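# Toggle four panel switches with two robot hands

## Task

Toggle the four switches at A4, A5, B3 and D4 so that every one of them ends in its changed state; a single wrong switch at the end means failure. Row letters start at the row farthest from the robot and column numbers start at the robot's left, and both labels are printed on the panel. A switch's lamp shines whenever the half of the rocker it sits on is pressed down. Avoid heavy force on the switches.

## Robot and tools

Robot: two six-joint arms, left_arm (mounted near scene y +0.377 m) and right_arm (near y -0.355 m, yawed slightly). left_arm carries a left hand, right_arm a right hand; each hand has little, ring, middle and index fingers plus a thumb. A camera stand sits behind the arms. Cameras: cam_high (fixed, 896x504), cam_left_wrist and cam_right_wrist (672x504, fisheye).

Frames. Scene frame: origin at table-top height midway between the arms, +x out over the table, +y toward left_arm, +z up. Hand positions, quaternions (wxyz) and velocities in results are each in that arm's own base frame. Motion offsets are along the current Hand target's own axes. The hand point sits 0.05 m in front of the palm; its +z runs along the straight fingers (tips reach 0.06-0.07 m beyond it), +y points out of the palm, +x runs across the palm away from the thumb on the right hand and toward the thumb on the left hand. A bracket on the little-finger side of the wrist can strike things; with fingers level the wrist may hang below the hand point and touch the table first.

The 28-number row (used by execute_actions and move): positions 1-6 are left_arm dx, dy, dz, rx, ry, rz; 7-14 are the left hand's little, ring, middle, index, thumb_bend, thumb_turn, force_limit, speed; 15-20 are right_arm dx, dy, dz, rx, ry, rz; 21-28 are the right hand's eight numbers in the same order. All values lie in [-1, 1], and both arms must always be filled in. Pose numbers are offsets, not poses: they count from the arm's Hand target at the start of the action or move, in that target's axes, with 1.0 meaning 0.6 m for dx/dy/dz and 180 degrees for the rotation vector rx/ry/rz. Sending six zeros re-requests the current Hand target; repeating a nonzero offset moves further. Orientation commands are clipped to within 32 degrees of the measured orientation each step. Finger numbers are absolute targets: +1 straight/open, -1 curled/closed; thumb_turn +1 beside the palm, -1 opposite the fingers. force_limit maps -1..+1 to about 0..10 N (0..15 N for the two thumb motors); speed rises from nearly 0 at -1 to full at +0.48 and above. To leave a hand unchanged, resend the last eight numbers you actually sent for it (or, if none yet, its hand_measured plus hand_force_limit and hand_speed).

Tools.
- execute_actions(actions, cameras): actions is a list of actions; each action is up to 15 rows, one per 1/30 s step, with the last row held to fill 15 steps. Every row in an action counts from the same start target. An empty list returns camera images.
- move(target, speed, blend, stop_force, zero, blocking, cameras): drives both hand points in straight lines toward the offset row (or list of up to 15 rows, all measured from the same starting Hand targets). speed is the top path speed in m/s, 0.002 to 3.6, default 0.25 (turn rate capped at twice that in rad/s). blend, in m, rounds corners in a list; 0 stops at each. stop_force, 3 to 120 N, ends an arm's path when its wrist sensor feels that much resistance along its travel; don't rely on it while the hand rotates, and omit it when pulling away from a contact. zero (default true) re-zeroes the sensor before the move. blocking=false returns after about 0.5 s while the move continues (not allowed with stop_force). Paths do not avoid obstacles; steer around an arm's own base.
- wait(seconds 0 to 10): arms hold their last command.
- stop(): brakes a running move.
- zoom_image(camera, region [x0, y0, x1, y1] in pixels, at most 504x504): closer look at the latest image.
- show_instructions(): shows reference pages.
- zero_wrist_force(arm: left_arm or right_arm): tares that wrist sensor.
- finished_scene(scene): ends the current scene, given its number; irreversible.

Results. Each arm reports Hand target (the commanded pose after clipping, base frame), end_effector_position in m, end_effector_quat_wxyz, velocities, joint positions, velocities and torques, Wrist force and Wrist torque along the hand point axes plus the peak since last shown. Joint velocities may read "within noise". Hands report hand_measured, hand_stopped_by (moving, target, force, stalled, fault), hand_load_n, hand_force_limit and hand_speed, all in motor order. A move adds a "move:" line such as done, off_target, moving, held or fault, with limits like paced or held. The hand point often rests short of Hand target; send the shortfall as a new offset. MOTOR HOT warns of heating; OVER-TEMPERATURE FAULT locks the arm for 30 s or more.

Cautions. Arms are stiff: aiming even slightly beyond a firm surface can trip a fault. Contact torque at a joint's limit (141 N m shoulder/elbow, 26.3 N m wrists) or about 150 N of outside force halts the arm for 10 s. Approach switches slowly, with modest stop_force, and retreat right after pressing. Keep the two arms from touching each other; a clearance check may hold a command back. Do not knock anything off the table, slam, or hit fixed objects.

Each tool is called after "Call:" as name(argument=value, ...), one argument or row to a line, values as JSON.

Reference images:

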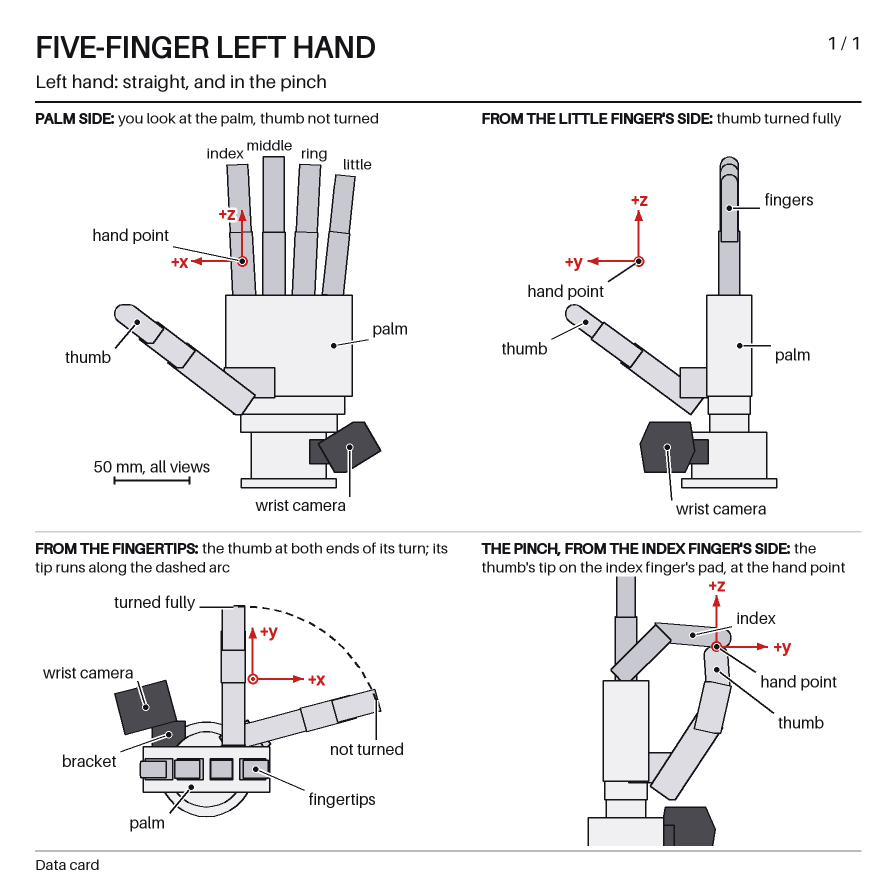

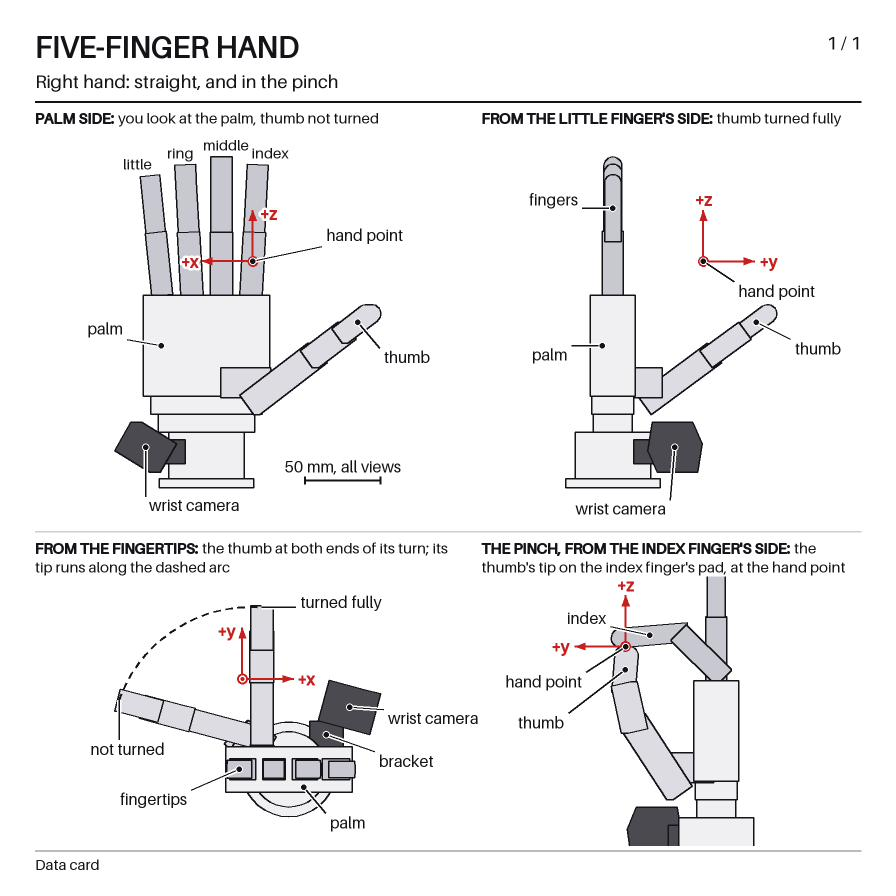

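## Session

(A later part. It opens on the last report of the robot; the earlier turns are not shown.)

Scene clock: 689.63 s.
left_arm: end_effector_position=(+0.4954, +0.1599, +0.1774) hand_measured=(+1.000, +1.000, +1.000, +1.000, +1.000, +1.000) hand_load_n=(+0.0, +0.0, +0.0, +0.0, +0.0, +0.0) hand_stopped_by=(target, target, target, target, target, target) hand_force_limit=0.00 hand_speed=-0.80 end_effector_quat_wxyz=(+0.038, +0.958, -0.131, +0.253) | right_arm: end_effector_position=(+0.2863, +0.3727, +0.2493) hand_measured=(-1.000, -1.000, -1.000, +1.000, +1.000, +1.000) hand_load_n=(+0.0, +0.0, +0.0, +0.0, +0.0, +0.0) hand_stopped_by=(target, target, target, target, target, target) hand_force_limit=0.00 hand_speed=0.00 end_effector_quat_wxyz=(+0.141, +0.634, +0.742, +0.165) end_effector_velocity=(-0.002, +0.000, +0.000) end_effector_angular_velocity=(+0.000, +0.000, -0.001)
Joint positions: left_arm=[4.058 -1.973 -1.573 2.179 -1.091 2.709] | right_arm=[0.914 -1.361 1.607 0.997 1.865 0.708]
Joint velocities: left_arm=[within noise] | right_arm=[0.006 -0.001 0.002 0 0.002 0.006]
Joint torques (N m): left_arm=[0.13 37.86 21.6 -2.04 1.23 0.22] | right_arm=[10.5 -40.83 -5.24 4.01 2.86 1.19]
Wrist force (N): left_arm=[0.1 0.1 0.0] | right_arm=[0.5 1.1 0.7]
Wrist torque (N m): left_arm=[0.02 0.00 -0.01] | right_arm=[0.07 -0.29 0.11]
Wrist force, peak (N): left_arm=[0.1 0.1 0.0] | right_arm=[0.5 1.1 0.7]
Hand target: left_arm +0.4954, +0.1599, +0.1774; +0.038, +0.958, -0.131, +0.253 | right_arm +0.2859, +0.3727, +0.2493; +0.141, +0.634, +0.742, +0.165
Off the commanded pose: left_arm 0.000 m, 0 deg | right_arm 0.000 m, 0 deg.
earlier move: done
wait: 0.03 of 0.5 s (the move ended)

Call:
execute_actions(
  actions=[],
  cameras=["all"],
)

Call:
zoom_image(
  camera="cam_high",
  region=[430, 90, 510, 170],
)

Call:
zoom_image(
  camera="cam_high",
  region=[380, 80, 540, 220],
)

Call:
zoom_image(
  camera="cam_right_wrist",
  region=[140, 0, 500, 380],
)

Scene clock: 708.93 s.
left_arm: end_effector_position=(+0.4954, +0.1599, +0.1774) hand_measured=(+1.000, +1.000, +1.000, +1.000, +1.000, +1.000) hand_load_n=(+0.0, -0.5, +0.0, +0.0, +0.0, +0.0) hand_stopped_by=(target, target, target, target, target, target) hand_force_limit=0.00 hand_speed=-0.80 end_effector_quat_wxyz=(+0.038, +0.958, -0.131, +0.253) | right_arm: end_effector_position=(+0.2859, +0.3727, +0.2493) hand_measured=(-1.000, -1.000, -1.000, +1.000, +1.000, +1.000) hand_load_n=(+0.0, +0.0, +0.0, +0.0, +0.0, +0.0) hand_stopped_by=(target, target, target, target, target, target) hand_force_limit=0.00 hand_speed=0.00 end_effector_quat_wxyz=(+0.141, +0.634, +0.742, +0.165)
Joint positions: left_arm=[4.058 -1.973 -1.573 2.179 -1.091 2.709] | right_arm=[0.915 -1.361 1.607 0.998 1.866 0.709]
Joint velocities: within noise
Joint torques (N m): left_arm=[-0.01 37.75 21.85 -2.05 1.29 0.03] | right_arm=[11.73 -40.67 -5.74 4.27 2.39 0.85]
Wrist force (N): left_arm=[-0.1 0.1 0.0] | right_arm=[0.5 1.2 0.7]
Wrist torque (N m): left_arm=[0.01 0.02 -0.02] | right_arm=[0.09 -0.30 0.12]
Wrist force, peak (N): left_arm=[-0.2 0.5 0.2] | right_arm=[0.6 1.5 0.7]
Hand target: left_arm +0.4954, +0.1599, +0.1774; +0.038, +0.958, -0.131, +0.253 | right_arm +0.2859, +0.3727, +0.2493; +0.141, +0.634, +0.742, +0.165
Off the commanded pose: left_arm 0.000 m, 0 deg | right_arm 0.000 m, 0 deg.

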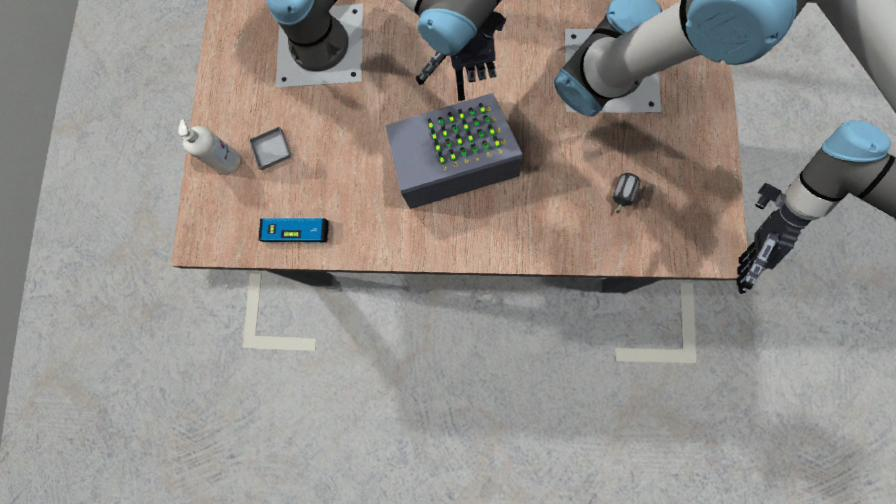

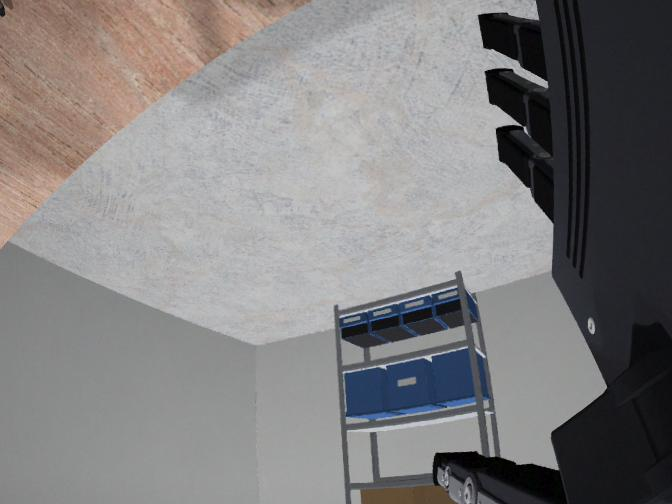

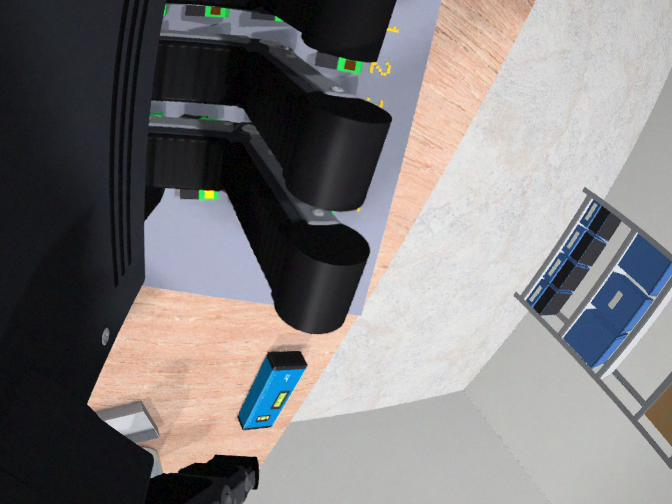

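Scaled by 6.300 from the camera's 896x504 image, which has a finer 1280x720 frame.

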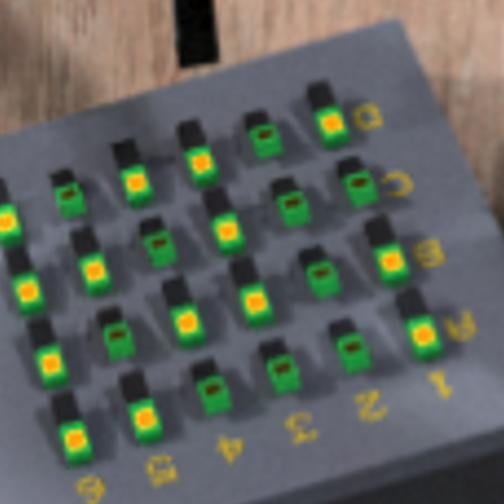

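Scaled by 3.150 from the camera's 896x504 image, which has a finer 1280x720 frame.

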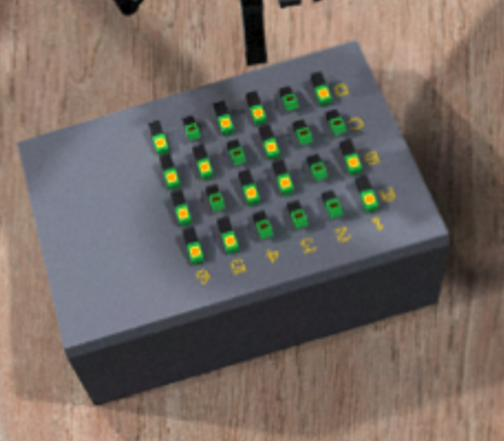

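Scaled by 1.326 from the camera's 672x504 image, which has a finer 960x720 frame.

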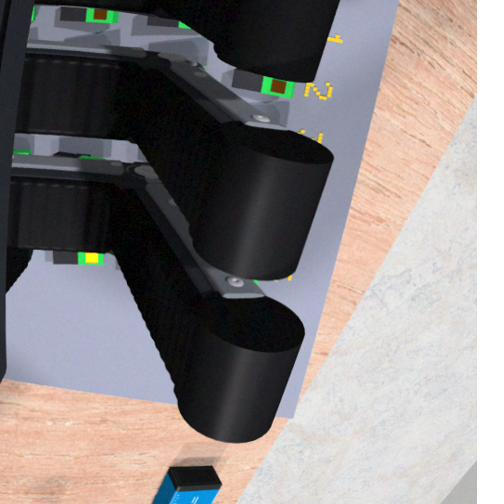

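Call:
move(
  target=[
    [0,0,0,0,0,0,1,1,1,1,1,1,0,-0.8,-0.0475,-0.0745,0.0915,0,0,0,-1,-1,-1,1,1,1,0,0],
  ],
  cameras=["cam_high"],
  speed=0.05,
  stop_force=5,
)

Call:
zoom_image(
  camera="cam_high",
  region=[430, 90, 510, 170],
)

Scene clock: 740.53 s.
left_arm: end_effector_position=(+0.4954, +0.1599, +0.1774) hand_measured=(+1.000, +1.000, +1.000, +1.000, +1.000, +1.000) hand_load_n=(+0.0, +0.0, +0.0, +0.0, +0.0, +0.0) hand_stopped_by=(target, target, target, target, target, target) hand_force_limit=0.00 hand_speed=-0.80 end_effector_quat_wxyz=(+0.038, +0.958, -0.131, +0.253) | right_arm: end_effector_position=(+0.2733, +0.3419, +0.1806) hand_measured=(-1.000, -1.000, -1.000, +1.000, +1.000, +1.000) hand_load_n=(+0.0, +0.0, +0.0, +0.5, +0.0, +0.0) hand_stopped_by=(target, target, target, target, target, target) hand_force_limit=0.00 hand_speed=0.00 end_effector_quat_wxyz=(+0.141, +0.634, +0.742, +0.165)
Joint positions: left_arm=[4.058 -1.973 -1.573 2.179 -1.091 2.709] | right_arm=[0.889 -1.387 1.823 0.8 1.857 0.684]
Joint torques (N m): left_arm=[0.24 38.2 21.37 -2.11 1.35 0.03] | right_arm=[-11.89 -38.7 -4.72 -0.82 -1.34 -1.34]
Wrist force (N): left_arm=[0.1 0.3 0.1] | right_arm=[0.5 1.4 0.8]
Wrist torque (N m): left_arm=[0.05 0.00 -0.02] | right_arm=[0.10 -0.30 0.21]
Wrist force, peak (N): left_arm=[-0.2 0.2 0.3] | right_arm=[0.7 1.7 1.0]
Hand target: left_arm +0.4954, +0.1599, +0.1774; +0.038, +0.958, -0.131, +0.253 | right_arm +0.2733, +0.3419, +0.1806; +0.141, +0.634, +0.742, +0.165
Off the commanded pose: left_arm 0.000 m, 0 deg | right_arm 0.000 m, 0 deg.
move: done
Images, in order (width x height): cam_high 896x504.

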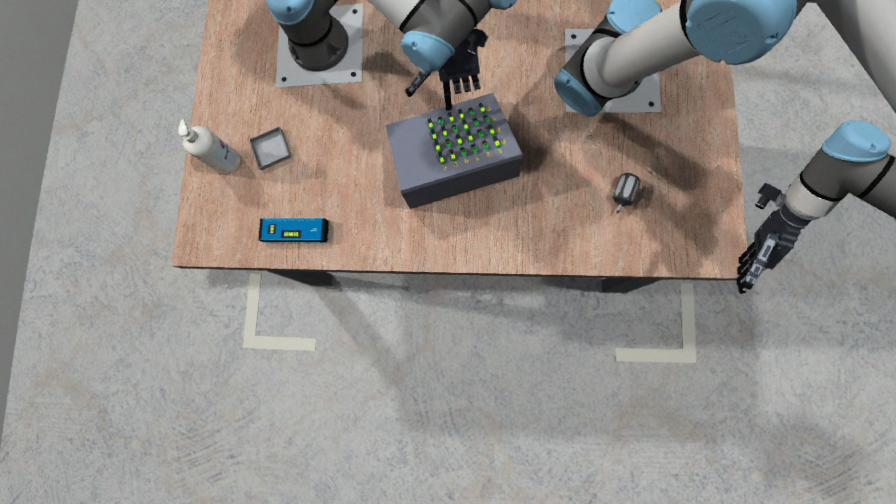

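Scaled by 6.300 from the camera's 896x504 image, which has a finer 1280x720 frame.

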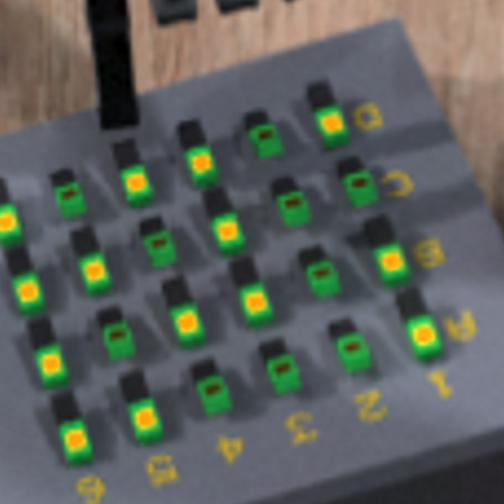

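Call:
move(
  target=[
    [0,0,0,0,0,0,1,1,1,1,1,1,0,-0.8,0,-0.0317,0.0680,0,0,0,-1,-1,-1,1,1,1,0,0],
  ],
  cameras=["cam_high"],
  speed=0.006,
  stop_force=3,
)

Call:
zoom_image(
  camera="cam_high",
  region=[430, 90, 510, 170],
)

Scene clock: 755.97 s.
left_arm: end_effector_position=(+0.4954, +0.1599, +0.1774) hand_measured=(+1.000, +1.000, +1.000, +1.000, +1.000, +1.000) hand_load_n=(+0.0, +0.0, +0.0, +0.0, +0.0, +0.0) hand_stopped_by=(target, target, target, target, target, target) hand_force_limit=0.00 hand_speed=-0.80 end_effector_quat_wxyz=(+0.038, +0.958, -0.131, +0.253) | right_arm: end_effector_position=(+0.2733, +0.3419, +0.1494) hand_measured=(-1.000, -1.000, -1.000, +1.000, +1.000, +1.000) hand_load_n=(+0.0, +0.0, +0.0, -1.0, +0.0, +0.0) hand_stopped_by=(target, target, target, target, target, target) hand_force_limit=0.00 hand_speed=0.00 end_effector_quat_wxyz=(+0.141, +0.634, +0.742, +0.165)
Joint positions: left_arm=[4.058 -1.973 -1.573 2.179 -1.091 2.709] | right_arm=[0.889 -1.352 1.869 0.719 1.857 0.684]
Joint torques (N m): left_arm=[0.09 37.58 21.69 -2.13 1.39 0.1] | right_arm=[-11.63 -36.74 -23.91 3.75 -1.5 -1.72]
Wrist force (N): left_arm=[0.0 0.1 0.0] | right_arm=[0.5 2.6 -4.2]
Wrist torque (N m): left_arm=[0.01 0.02 -0.02] | right_arm=[0.28 -0.26 0.22]
Wrist force, peak (N): left_arm=[-0.2 0.4 0.3] | right_arm=[0.7 3.4 -7.7]
Hand target: left_arm +0.4954, +0.1599, +0.1774; +0.038, +0.958, -0.131, +0.253 | right_arm +0.2733, +0.3419, +0.1494; +0.141, +0.634, +0.742, +0.165 (not the last commanded pose)
Off the commanded pose: left_arm 0.000 m, 0 deg | right_arm 0.014 m, 0 deg.
move: contact (right_arm)
Images, in order (width x height): cam_high 896x504.

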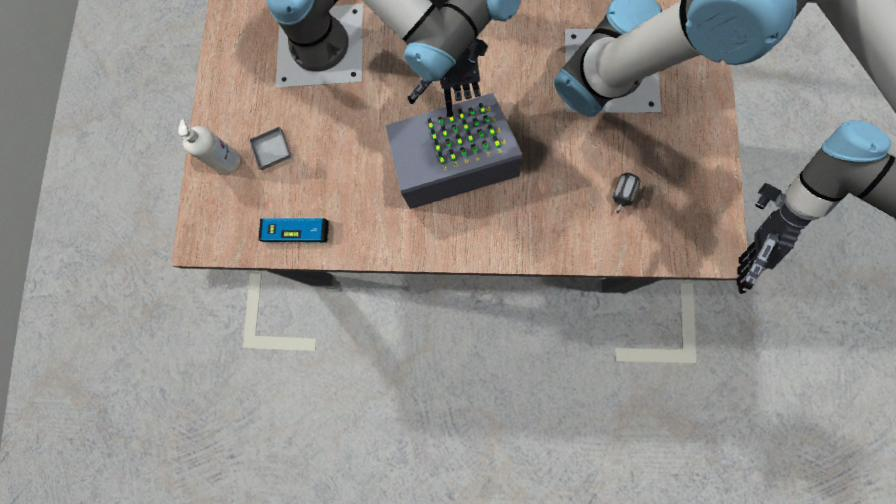

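Scaled by 6.300 from the camera's 896x504 image, which has a finer 1280x720 frame.

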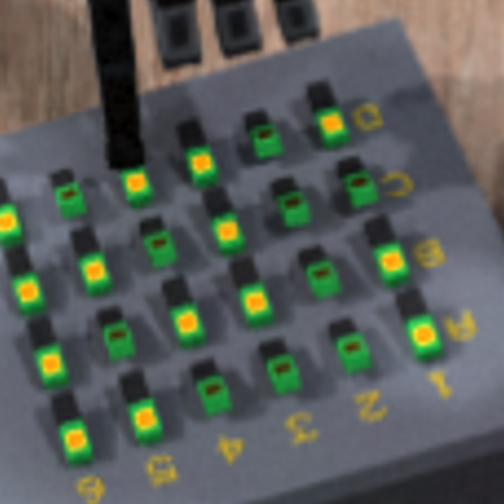

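Call:
move(
  target=[
    [0,0,0,0,0,0,1,1,1,1,1,1,0,-0.8,0,-0.0021,0.0045,0,0,0,-1,-1,-1,1,1,1,0,0],
  ],
  cameras=["cam_high"],
  speed=0.006,
)

Call:
zoom_image(
  camera="cam_high",
  region=[430, 90, 480, 140],
)

Call:
move(
  target=[
    [0,0,0,0,0,0,1,1,1,1,1,1,0,-0.8,0,-0.0014,0.0030,0,0,0,-1,-1,-1,1,1,1,0,0],
  ],
  cameras=["cam_high"],
  speed=0.006,
)

Call:
zoom_image(
  camera="cam_high",
  region=[430, 90, 480, 140],
)

Scene clock: 766.57 s.
left_arm: end_effector_position=(+0.4954, +0.1599, +0.1774) hand_measured=(+1.000, +1.000, +1.000, +1.000, +1.000, +1.000) hand_load_n=(+0.0, +0.5, +0.0, +0.0, +0.0, +0.0) hand_stopped_by=(target, target, target, target, target, target) hand_force_limit=0.00 hand_speed=-0.80 end_effector_quat_wxyz=(+0.038, +0.958, -0.131, +0.253) | right_arm: end_effector_position=(+0.2733, +0.3419, +0.1467) hand_measured=(-1.000, -1.000, -1.000, +1.000, +1.000, +1.000) hand_load_n=(+0.0, +0.0, +0.0, -5.5, -0.5, +0.0) hand_stopped_by=(target, target, target, target, target, target) hand_force_limit=0.00 hand_speed=0.00 end_effector_quat_wxyz=(+0.141, +0.634, +0.742, +0.165)
Joint positions: left_arm=[4.058 -1.973 -1.573 2.179 -1.091 2.709] | right_arm=[0.889 -1.349 1.873 0.712 1.857 0.684]
Joint torques (N m): left_arm=[0.62 37.77 22.24 -2.06 1.31 0.09] | right_arm=[-10.32 5.46 3.88 -4.77 -0.73 -0.75]
Wrist force (N): left_arm=[-0.1 0.0 0.1] | right_arm=[3.6 4.0 -49.8]
Wrist torque (N m): left_arm=[-0.01 0.02 -0.01] | right_arm=[2.92 -0.07 0.41]
Wrist force, peak (N): left_arm=[-0.4 0.3 0.1] | right_arm=[3.6 4.0 -49.8]
Hand target: left_arm +0.4954, +0.1599, +0.1774; +0.038, +0.958, -0.131, +0.253 | right_arm +0.2733, +0.3419, +0.1464; +0.141, +0.634, +0.742, +0.165
Off the commanded pose: left_arm 0.000 m, 0 deg | right_arm 0.000 m, 0 deg.
move: done
Images, in order (width x height): cam_high 896x504.

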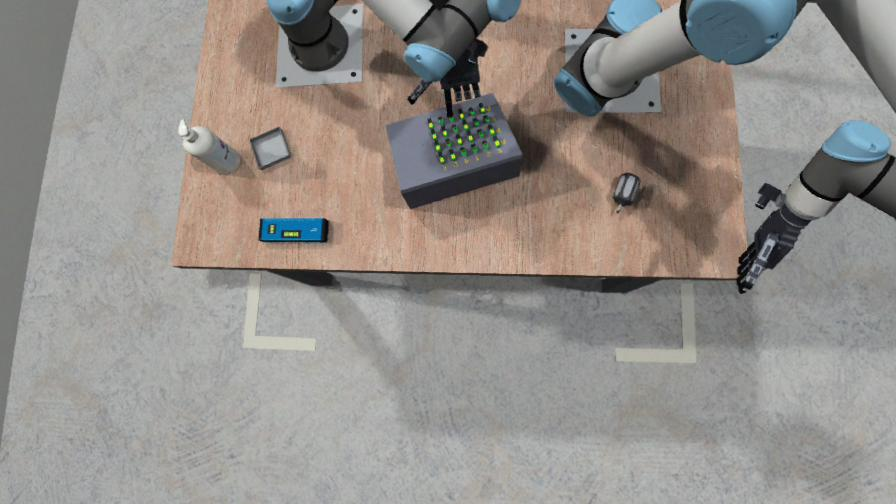

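Scaled by 10.080 from the camera's 896x504 image, which has a finer 1280x720 frame.

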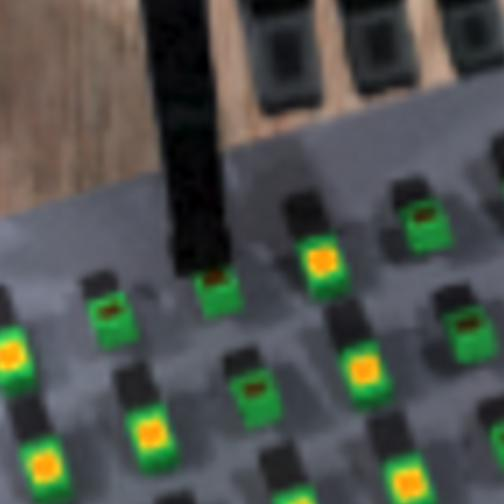

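Scene clock: 767.27 s.
left_arm: end_effector_position=(+0.4954, +0.1599, +0.1774) hand_measured=(+1.000, +1.000, +1.000, +1.000, +1.000, +1.000) hand_load_n=(+0.0, +0.0, +0.0, +0.0, +0.0, +0.0) hand_stopped_by=(target, target, target, target, target, target) hand_force_limit=0.00 hand_speed=-0.80 end_effector_quat_wxyz=(+0.038, +0.958, -0.131, +0.253) | right_arm: end_effector_position=(+0.2733, +0.3419, +0.1446) hand_measured=(-1.000, -1.000, -1.000, +0.998, +1.000, +1.000) hand_load_n=(+0.0, +0.0, +0.0, -12.5, +0.0, +0.0) hand_stopped_by=(target, target, target, target, target, target) hand_force_limit=0.00 hand_speed=0.00 end_effector_quat_wxyz=(+0.141, +0.634, +0.742, +0.165)
Joint positions: left_arm=[4.058 -1.973 -1.573 2.179 -1.091 2.709] | right_arm=[0.889 -1.346 1.876 0.707 1.857 0.684]
Joint torques (N m): left_arm=[-0.49 37.95 22.05 -2.19 1.49 -0.03] | right_arm=[-11.15 30.75 16.18 -11.06 0.07 -0.23]
Wrist force (N): left_arm=[0.0 0.0 0.1] | right_arm=[7.9 7.0 -121.1]
Wrist torque (N m): left_arm=[-0.01 0.02 -0.01] | right_arm=[6.87 0.12 0.65]
Wrist force, peak (N): left_arm=[-0.1 0.3 0.0] | right_arm=[7.9 7.0 -121.1]
Hand target: left_arm +0.4954, +0.1599, +0.1774; +0.038, +0.958, -0.131, +0.253 | right_arm +0.2733, +0.3419, +0.1444; +0.141, +0.634, +0.742, +0.165
Off the commanded pose: left_arm 0.000 m, 0 deg | right_arm 0.000 m, 0 deg.
move: done
Images, in order (width x height): cam_high 896x504.

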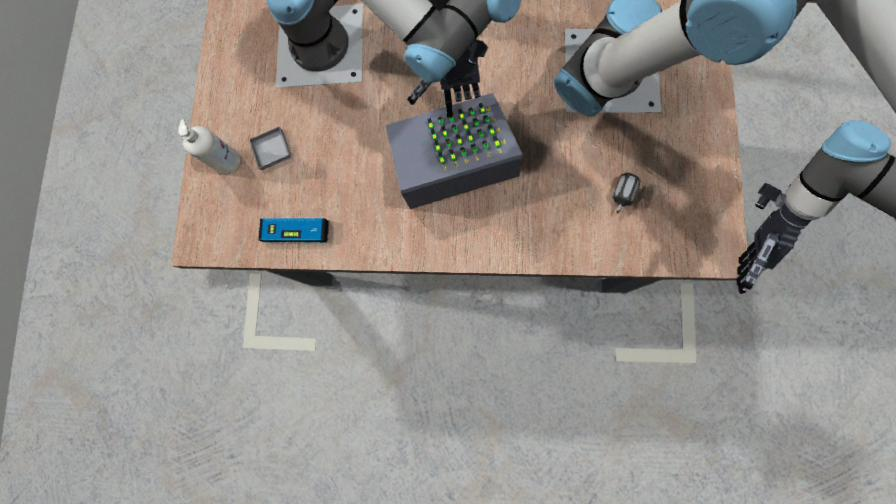

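Scaled by 10.080 from the camera's 896x504 image, which has a finer 1280x720 frame.

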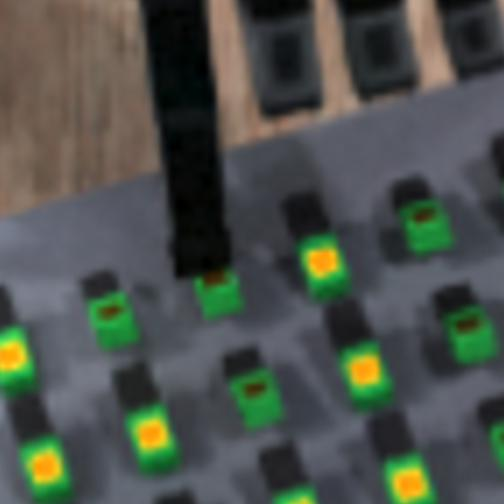

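Call:
move(
  target=[
    [0,0,0,0,0,0,1,1,1,1,1,1,0,-0.8,0,0.0635,-0.1359,0,0,0,-1,-1,-1,1,1,1,0,0],
    [0,0,0,0,0,0,1,1,1,1,1,1,0,-0.8,-0.0202,0.2280,-0.0592,0,0,0,-1,-1,-1,1,1,1,0,0],
    [0,0,0,0,0,0,1,1,1,1,1,1,0,-0.8,-0.0202,0.2218,-0.0462,0,0,0,-1,-1,-1,1,1,1,0,0],
  ],
  cameras=["cam_high"],
  blend=0.008,
  speed=0.1,
)

Call:
zoom_image(
  camera="cam_high",
  region=[430, 90, 510, 170],
)

Scene clock: 791.73 s.
left_arm: end_effector_position=(+0.4954, +0.1599, +0.1774) hand_measured=(+1.000, +1.000, +1.000, +1.000, +1.000, +1.000) hand_load_n=(+0.0, +0.0, +0.0, -0.5, +0.0, +0.0) hand_stopped_by=(target, target, target, target, target, target) hand_force_limit=0.00 hand_speed=-0.80 end_effector_quat_wxyz=(+0.038, +0.958, -0.131, +0.253) | right_arm: end_effector_position=(+0.3826, +0.3469, +0.2260) hand_measured=(-1.000, -1.000, -1.000, +1.000, +1.000, +1.000) hand_load_n=(+0.0, +0.0, +0.0, +0.0, +0.0, +0.0) hand_stopped_by=(target, target, target, target, target, target) hand_force_limit=0.00 hand_speed=0.00 end_effector_quat_wxyz=(+0.141, +0.634, +0.742, +0.165)
Joint positions: left_arm=[4.058 -1.973 -1.573 2.179 -1.091 2.709] | right_arm=[0.687 -1.312 1.593 0.907 1.786 0.488]
Joint torques (N m): left_arm=[0.23 37.64 22.61 -2.09 1.37 -0.01] | right_arm=[-11.43 -16.05 -26.88 -1.06 -1.4 -1.12]
Wrist force (N): left_arm=[-0.1 0.2 -0.1] | right_arm=[0.4 1.1 1.1]
Wrist torque (N m): left_arm=[0.04 0.02 -0.02] | right_arm=[0.04 -0.29 0.22]
Wrist force, peak (N): left_arm=[0.1 0.3 -0.4] | right_arm=[9.4 8.3 -128.5]
Hand target: left_arm +0.4954, +0.1599, +0.1774; +0.038, +0.958, -0.131, +0.253 | right_arm +0.3827, +0.3469, +0.2258; +0.141, +0.634, +0.742, +0.165
Off the commanded pose: left_arm 0.000 m, 0 deg | right_arm 0.000 m, 0 deg.
move: done; blend cut to 0.0043 m at target 2
Images, in order (width x height): cam_high 896x504.

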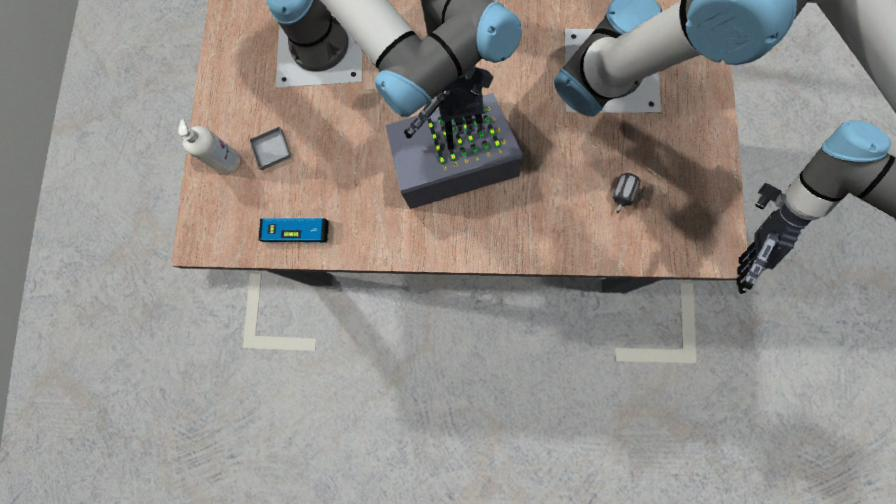

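Scaled by 6.300 from the camera's 896x504 image, which has a finer 1280x720 frame.

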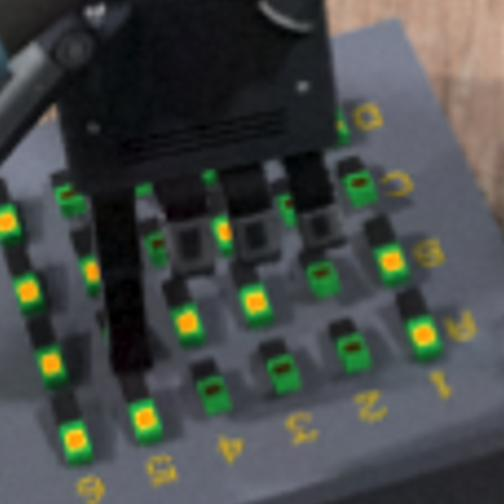

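Call:
move(
  target=[
    [0,0,0,0,0,0,1,1,1,1,1,1,0,-0.8,0,-0.0212,0.0453,0,0,0,-1,-1,-1,1,1,1,0,0],
  ],
  cameras=["cam_high"],
  speed=0.005,
  stop_force=7,
)

Call:
zoom_image(
  camera="cam_high",
  region=[430, 120, 480, 170],
)

Scene clock: 804.20 s.
left_arm: end_effector_position=(+0.4954, +0.1599, +0.1774) hand_measured=(+1.000, +1.000, +1.000, +1.000, +1.000, +1.000) hand_load_n=(+0.0, +0.0, +0.0, +0.0, +0.0, +0.0) hand_stopped_by=(target, target, target, target, target, target) hand_force_limit=0.00 hand_speed=-0.80 end_effector_quat_wxyz=(+0.038, +0.958, -0.131, +0.253) | right_arm: end_effector_position=(+0.3827, +0.3469, +0.2021) hand_measured=(-1.000, -1.000, -1.000, +1.000, +1.000, +1.000) hand_load_n=(+0.0, +0.0, +0.0, -1.5, +0.0, +0.0) hand_stopped_by=(target, target, target, target, target, target) hand_force_limit=0.00 hand_speed=0.00 end_effector_quat_wxyz=(+0.141, +0.634, +0.742, +0.165)
Joint positions: left_arm=[4.058 -1.973 -1.573 2.179 -1.091 2.709] | right_arm=[0.687 -1.295 1.635 0.848 1.786 0.488]
Joint torques (N m): left_arm=[0.6 37.46 22.26 -2.14 1.41 0.11] | right_arm=[7.88 -39.25 -25.05 3.51 1.78 0.71]
Wrist force (N): left_arm=[0.0 0.2 0.0] | right_arm=[0.7 3.1 -7.1]
Wrist torque (N m): left_arm=[0.03 0.01 -0.02] | right_arm=[0.45 -0.30 0.24]
Wrist force, peak (N): left_arm=[0.0 0.5 0.2] | right_arm=[0.9 3.6 -9.9]
Hand target: left_arm +0.4954, +0.1599, +0.1774; +0.038, +0.958, -0.131, +0.253 | right_arm +0.3827, +0.3469, +0.2021; +0.141, +0.634, +0.742, +0.165 (not the last commanded pose)
Off the commanded pose: left_arm 0.000 m, 0 deg | right_arm 0.006 m, 0 deg.
move: contact (right_arm)
Images, in order (width x height): cam_high 896x504.

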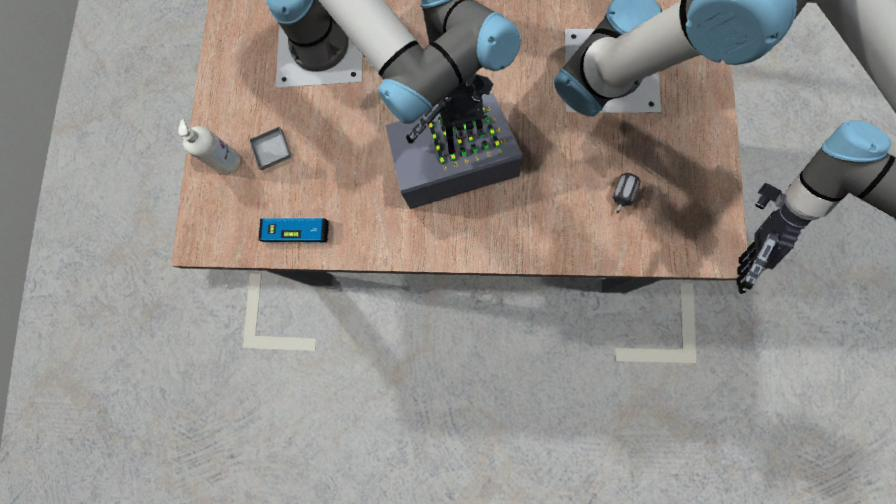

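Scaled by 10.080 from the camera's 896x504 image, which has a finer 1280x720 frame.

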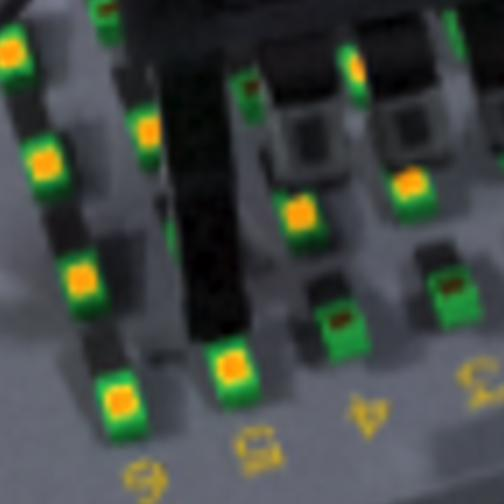

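Call:
move(
  target=[
    [0,0,0,0,0,0,1,1,1,1,1,1,0,-0.8,0,-0.0042,0.0091,0,0,0,-1,-1,-1,1,1,1,0,0],
  ],
  cameras=["cam_high"],
  speed=0.004,
  stop_force=6,
)

Call:
zoom_image(
  camera="cam_high",
  region=[430, 120, 480, 170],
)

Scene clock: 814.17 s.
left_arm: end_effector_position=(+0.4954, +0.1599, +0.1774) hand_measured=(+1.000, +1.000, +1.000, +1.000, +1.000, +1.000) hand_load_n=(+0.0, +0.0, +0.0, +0.0, +0.0, +0.0) hand_stopped_by=(target, target, target, target, target, target) hand_force_limit=0.00 hand_speed=-0.80 end_effector_quat_wxyz=(+0.038, +0.958, -0.131, +0.253) | right_arm: end_effector_position=(+0.3827, +0.3469, +0.2003) hand_measured=(-1.000, -1.000, -1.000, +1.000, +1.000, +1.000) hand_load_n=(+0.0, +0.0, +0.0, -4.5, -0.5, +0.0) hand_stopped_by=(target, target, target, target, target, target) hand_force_limit=0.00 hand_speed=0.00 end_effector_quat_wxyz=(+0.141, +0.634, +0.742, +0.165)
Joint positions: left_arm=[4.058 -1.973 -1.573 2.179 -1.091 2.709] | right_arm=[0.687 -1.293 1.638 0.844 1.786 0.488]
Joint torques (N m): left_arm=[0.16 37.86 22.72 -2.02 1.53 0.13] | right_arm=[8.49 -24.81 -23.7 3.11 1.27 0.29]
Wrist force (N): left_arm=[-0.2 0.0 0.0] | right_arm=[2.2 3.8 -15.4]
Wrist torque (N m): left_arm=[0.00 0.03 -0.02] | right_arm=[0.87 -0.26 0.31]
Wrist force, peak (N): left_arm=[-0.3 0.4 0.3] | right_arm=[1.7 4.7 -17.3]
Hand target: left_arm +0.4954, +0.1599, +0.1774; +0.038, +0.958, -0.131, +0.253 | right_arm +0.3827, +0.3469, +0.2004; +0.141, +0.634, +0.742, +0.165 (not the last commanded pose)
Off the commanded pose: left_arm 0.000 m, 0 deg | right_arm 0.004 m, 0 deg.
move: contact (right_arm)
Images, in order (width x height): cam_high 896x504.

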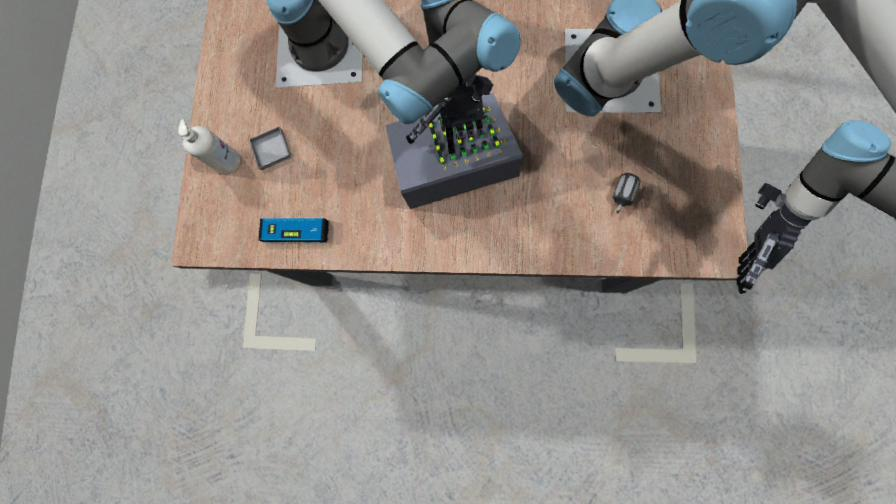

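Scaled by 10.080 from the camera's 896x504 image, which has a finer 1280x720 frame.

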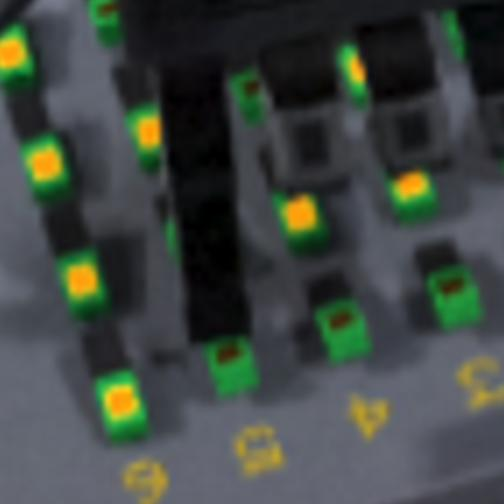

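Call:
move(
  target=[
    [0,0,0,0,0,0,1,1,1,1,1,1,0,-0.8,0,0.0141,-0.0302,0,0,0,-1,-1,-1,1,1,1,0,0],
    [0,0,0,0,0,0,1,1,1,1,1,1,0,-0.8,-0.0420,0.0133,-0.0307,0,0,0,-1,-1,-1,1,1,1,0,0],
    [0,0,0,0,0,0,1,1,1,1,1,1,0,-0.8,-0.0420,0.0048,-0.0125,0,0,0,-1,-1,-1,1,1,1,0,0],
  ],
  cameras=["cam_high"],
  blend=0.004,
  speed=0.05,
)

Call:
zoom_image(
  camera="cam_high",
  region=[430, 120, 480, 170],
)

Call:
move(
  target=[
    [0,0,0,0,0,0,1,1,1,1,1,1,0,-0.8,0,-0.0106,0.0227,0,0,0,-1,-1,-1,1,1,1,0,0],
  ],
  cameras=["cam_high"],
  speed=0.004,
  stop_force=10,
)

Call:
zoom_image(
  camera="cam_high",
  region=[430, 120, 480, 170],
)

Scene clock: 839.97 s.
left_arm: end_effector_position=(+0.4954, +0.1599, +0.1774) hand_measured=(+1.000, +1.000, +1.000, +1.000, +1.000, +1.000) hand_load_n=(+0.0, +0.0, +0.0, +0.0, -0.5, +0.0) hand_stopped_by=(target, target, target, target, target, target) hand_force_limit=0.00 hand_speed=-0.80 end_effector_quat_wxyz=(+0.038, +0.958, -0.131, +0.253) | right_arm: end_effector_position=(+0.3861, +0.3220, +0.2085) hand_measured=(-1.000, -1.000, -1.000, +1.000, +1.000, +1.000) hand_load_n=(+0.5, +0.0, +0.0, +0.0, +0.0, +0.0) hand_stopped_by=(target, target, target, target, target, target) hand_force_limit=0.00 hand_speed=0.00 end_effector_quat_wxyz=(+0.141, +0.634, +0.742, +0.165)
Joint positions: left_arm=[4.058 -1.973 -1.573 2.179 -1.091 2.709] | right_arm=[0.63 -1.347 1.681 0.842 1.764 0.434]
Joint torques (N m): left_arm=[0.59 38.16 22.22 -2.05 1.48 0.1] | right_arm=[-11.78 -13.36 -6.05 -1.32 -1.53 -1.6]
Wrist force (N): left_arm=[0.1 0.2 0.1] | right_arm=[0.8 0.9 1.3]
Wrist torque (N m): left_arm=[0.02 0.01 -0.02] | right_arm=[0.00 -0.36 0.23]
Wrist force, peak (N): left_arm=[0.2 0.2 -0.4] | right_arm=[1.8 4.8 -15.5]
Hand target: left_arm +0.4954, +0.1599, +0.1774; +0.038, +0.958, -0.131, +0.253 | right_arm +0.3861, +0.3219, +0.2084; +0.141, +0.634, +0.742, +0.165
Off the commanded pose: left_arm 0.000 m, 0 deg | right_arm 0.000 m, 0 deg.
move: done
Images, in order (width x height): cam_high 896x504.

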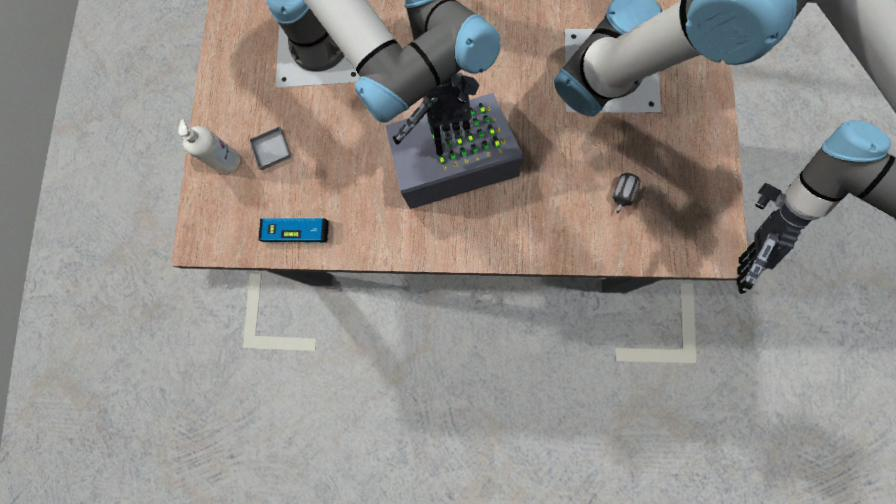

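Scaled by 10.080 from the camera's 896x504 image, which has a finer 1280x720 frame.

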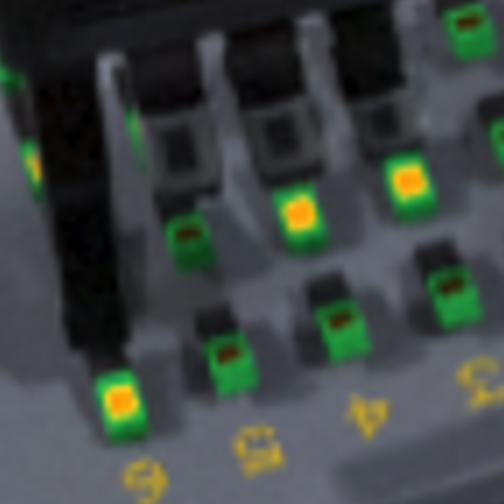

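Scene clock: 843.23 s.
left_arm: end_effector_position=(+0.4954, +0.1599, +0.1774) hand_measured=(+1.000, +1.000, +1.000, +1.000, +1.000, +1.000) hand_load_n=(+0.0, +0.0, +0.0, +0.0, +0.0, +0.0) hand_stopped_by=(target, target, target, target, target, target) hand_force_limit=0.00 hand_speed=-0.80 end_effector_quat_wxyz=(+0.038, +0.958, -0.131, +0.253) | right_arm: end_effector_position=(+0.3861, +0.3219, +0.1980) hand_measured=(-1.000, -1.000, -1.000, +1.000, +1.000, +1.000) hand_load_n=(+0.0, +0.0, +0.0, -3.5, +0.0, -0.5) hand_stopped_by=(target, target, target, target, target, target) hand_force_limit=0.00 hand_speed=0.00 end_effector_quat_wxyz=(+0.141, +0.634, +0.742, +0.165)
Joint positions: left_arm=[4.058 -1.973 -1.573 2.179 -1.091 2.709] | right_arm=[0.63 -1.338 1.699 0.816 1.764 0.434]
Joint torques (N m): left_arm=[0.13 38.04 22.67 -2.09 1.51 -0.01] | right_arm=[-9.92 -25.42 -22.3 3.26 -1.64 -1.33]
Wrist force (N): left_arm=[0.0 0.1 0.1] | right_arm=[1.8 2.4 -10.0]
Wrist torque (N m): left_arm=[0.01 -0.01 0.00] | right_arm=[0.60 -0.31 0.30]
Wrist force, peak (N): left_arm=[0.3 0.3 -0.2] | right_arm=[1.5 3.9 -12.3]
Hand target: left_arm +0.4954, +0.1599, +0.1774; +0.038, +0.958, -0.131, +0.253 | right_arm +0.3861, +0.3219, +0.1981; +0.141, +0.634, +0.742, +0.165 (not the last commanded pose)
Off the commanded pose: left_arm 0.000 m, 0 deg | right_arm 0.005 m, 0 deg.
move: contact (right_arm)
Images, in order (width x height): cam_high 896x504.

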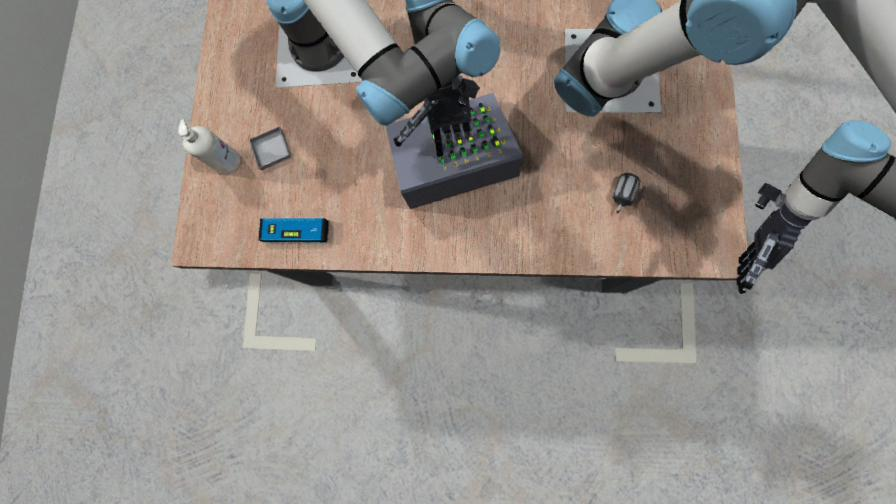

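Scaled by 10.080 from the camera's 896x504 image, which has a finer 1280x720 frame.

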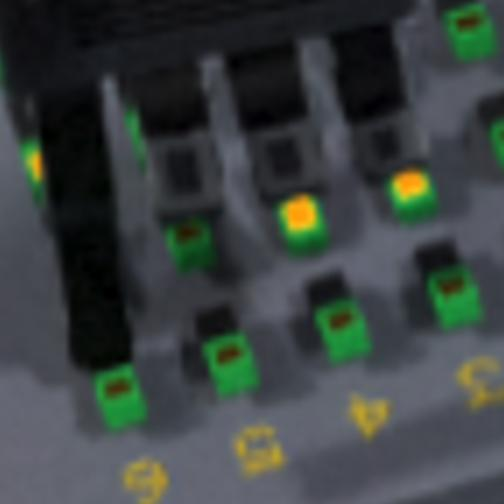

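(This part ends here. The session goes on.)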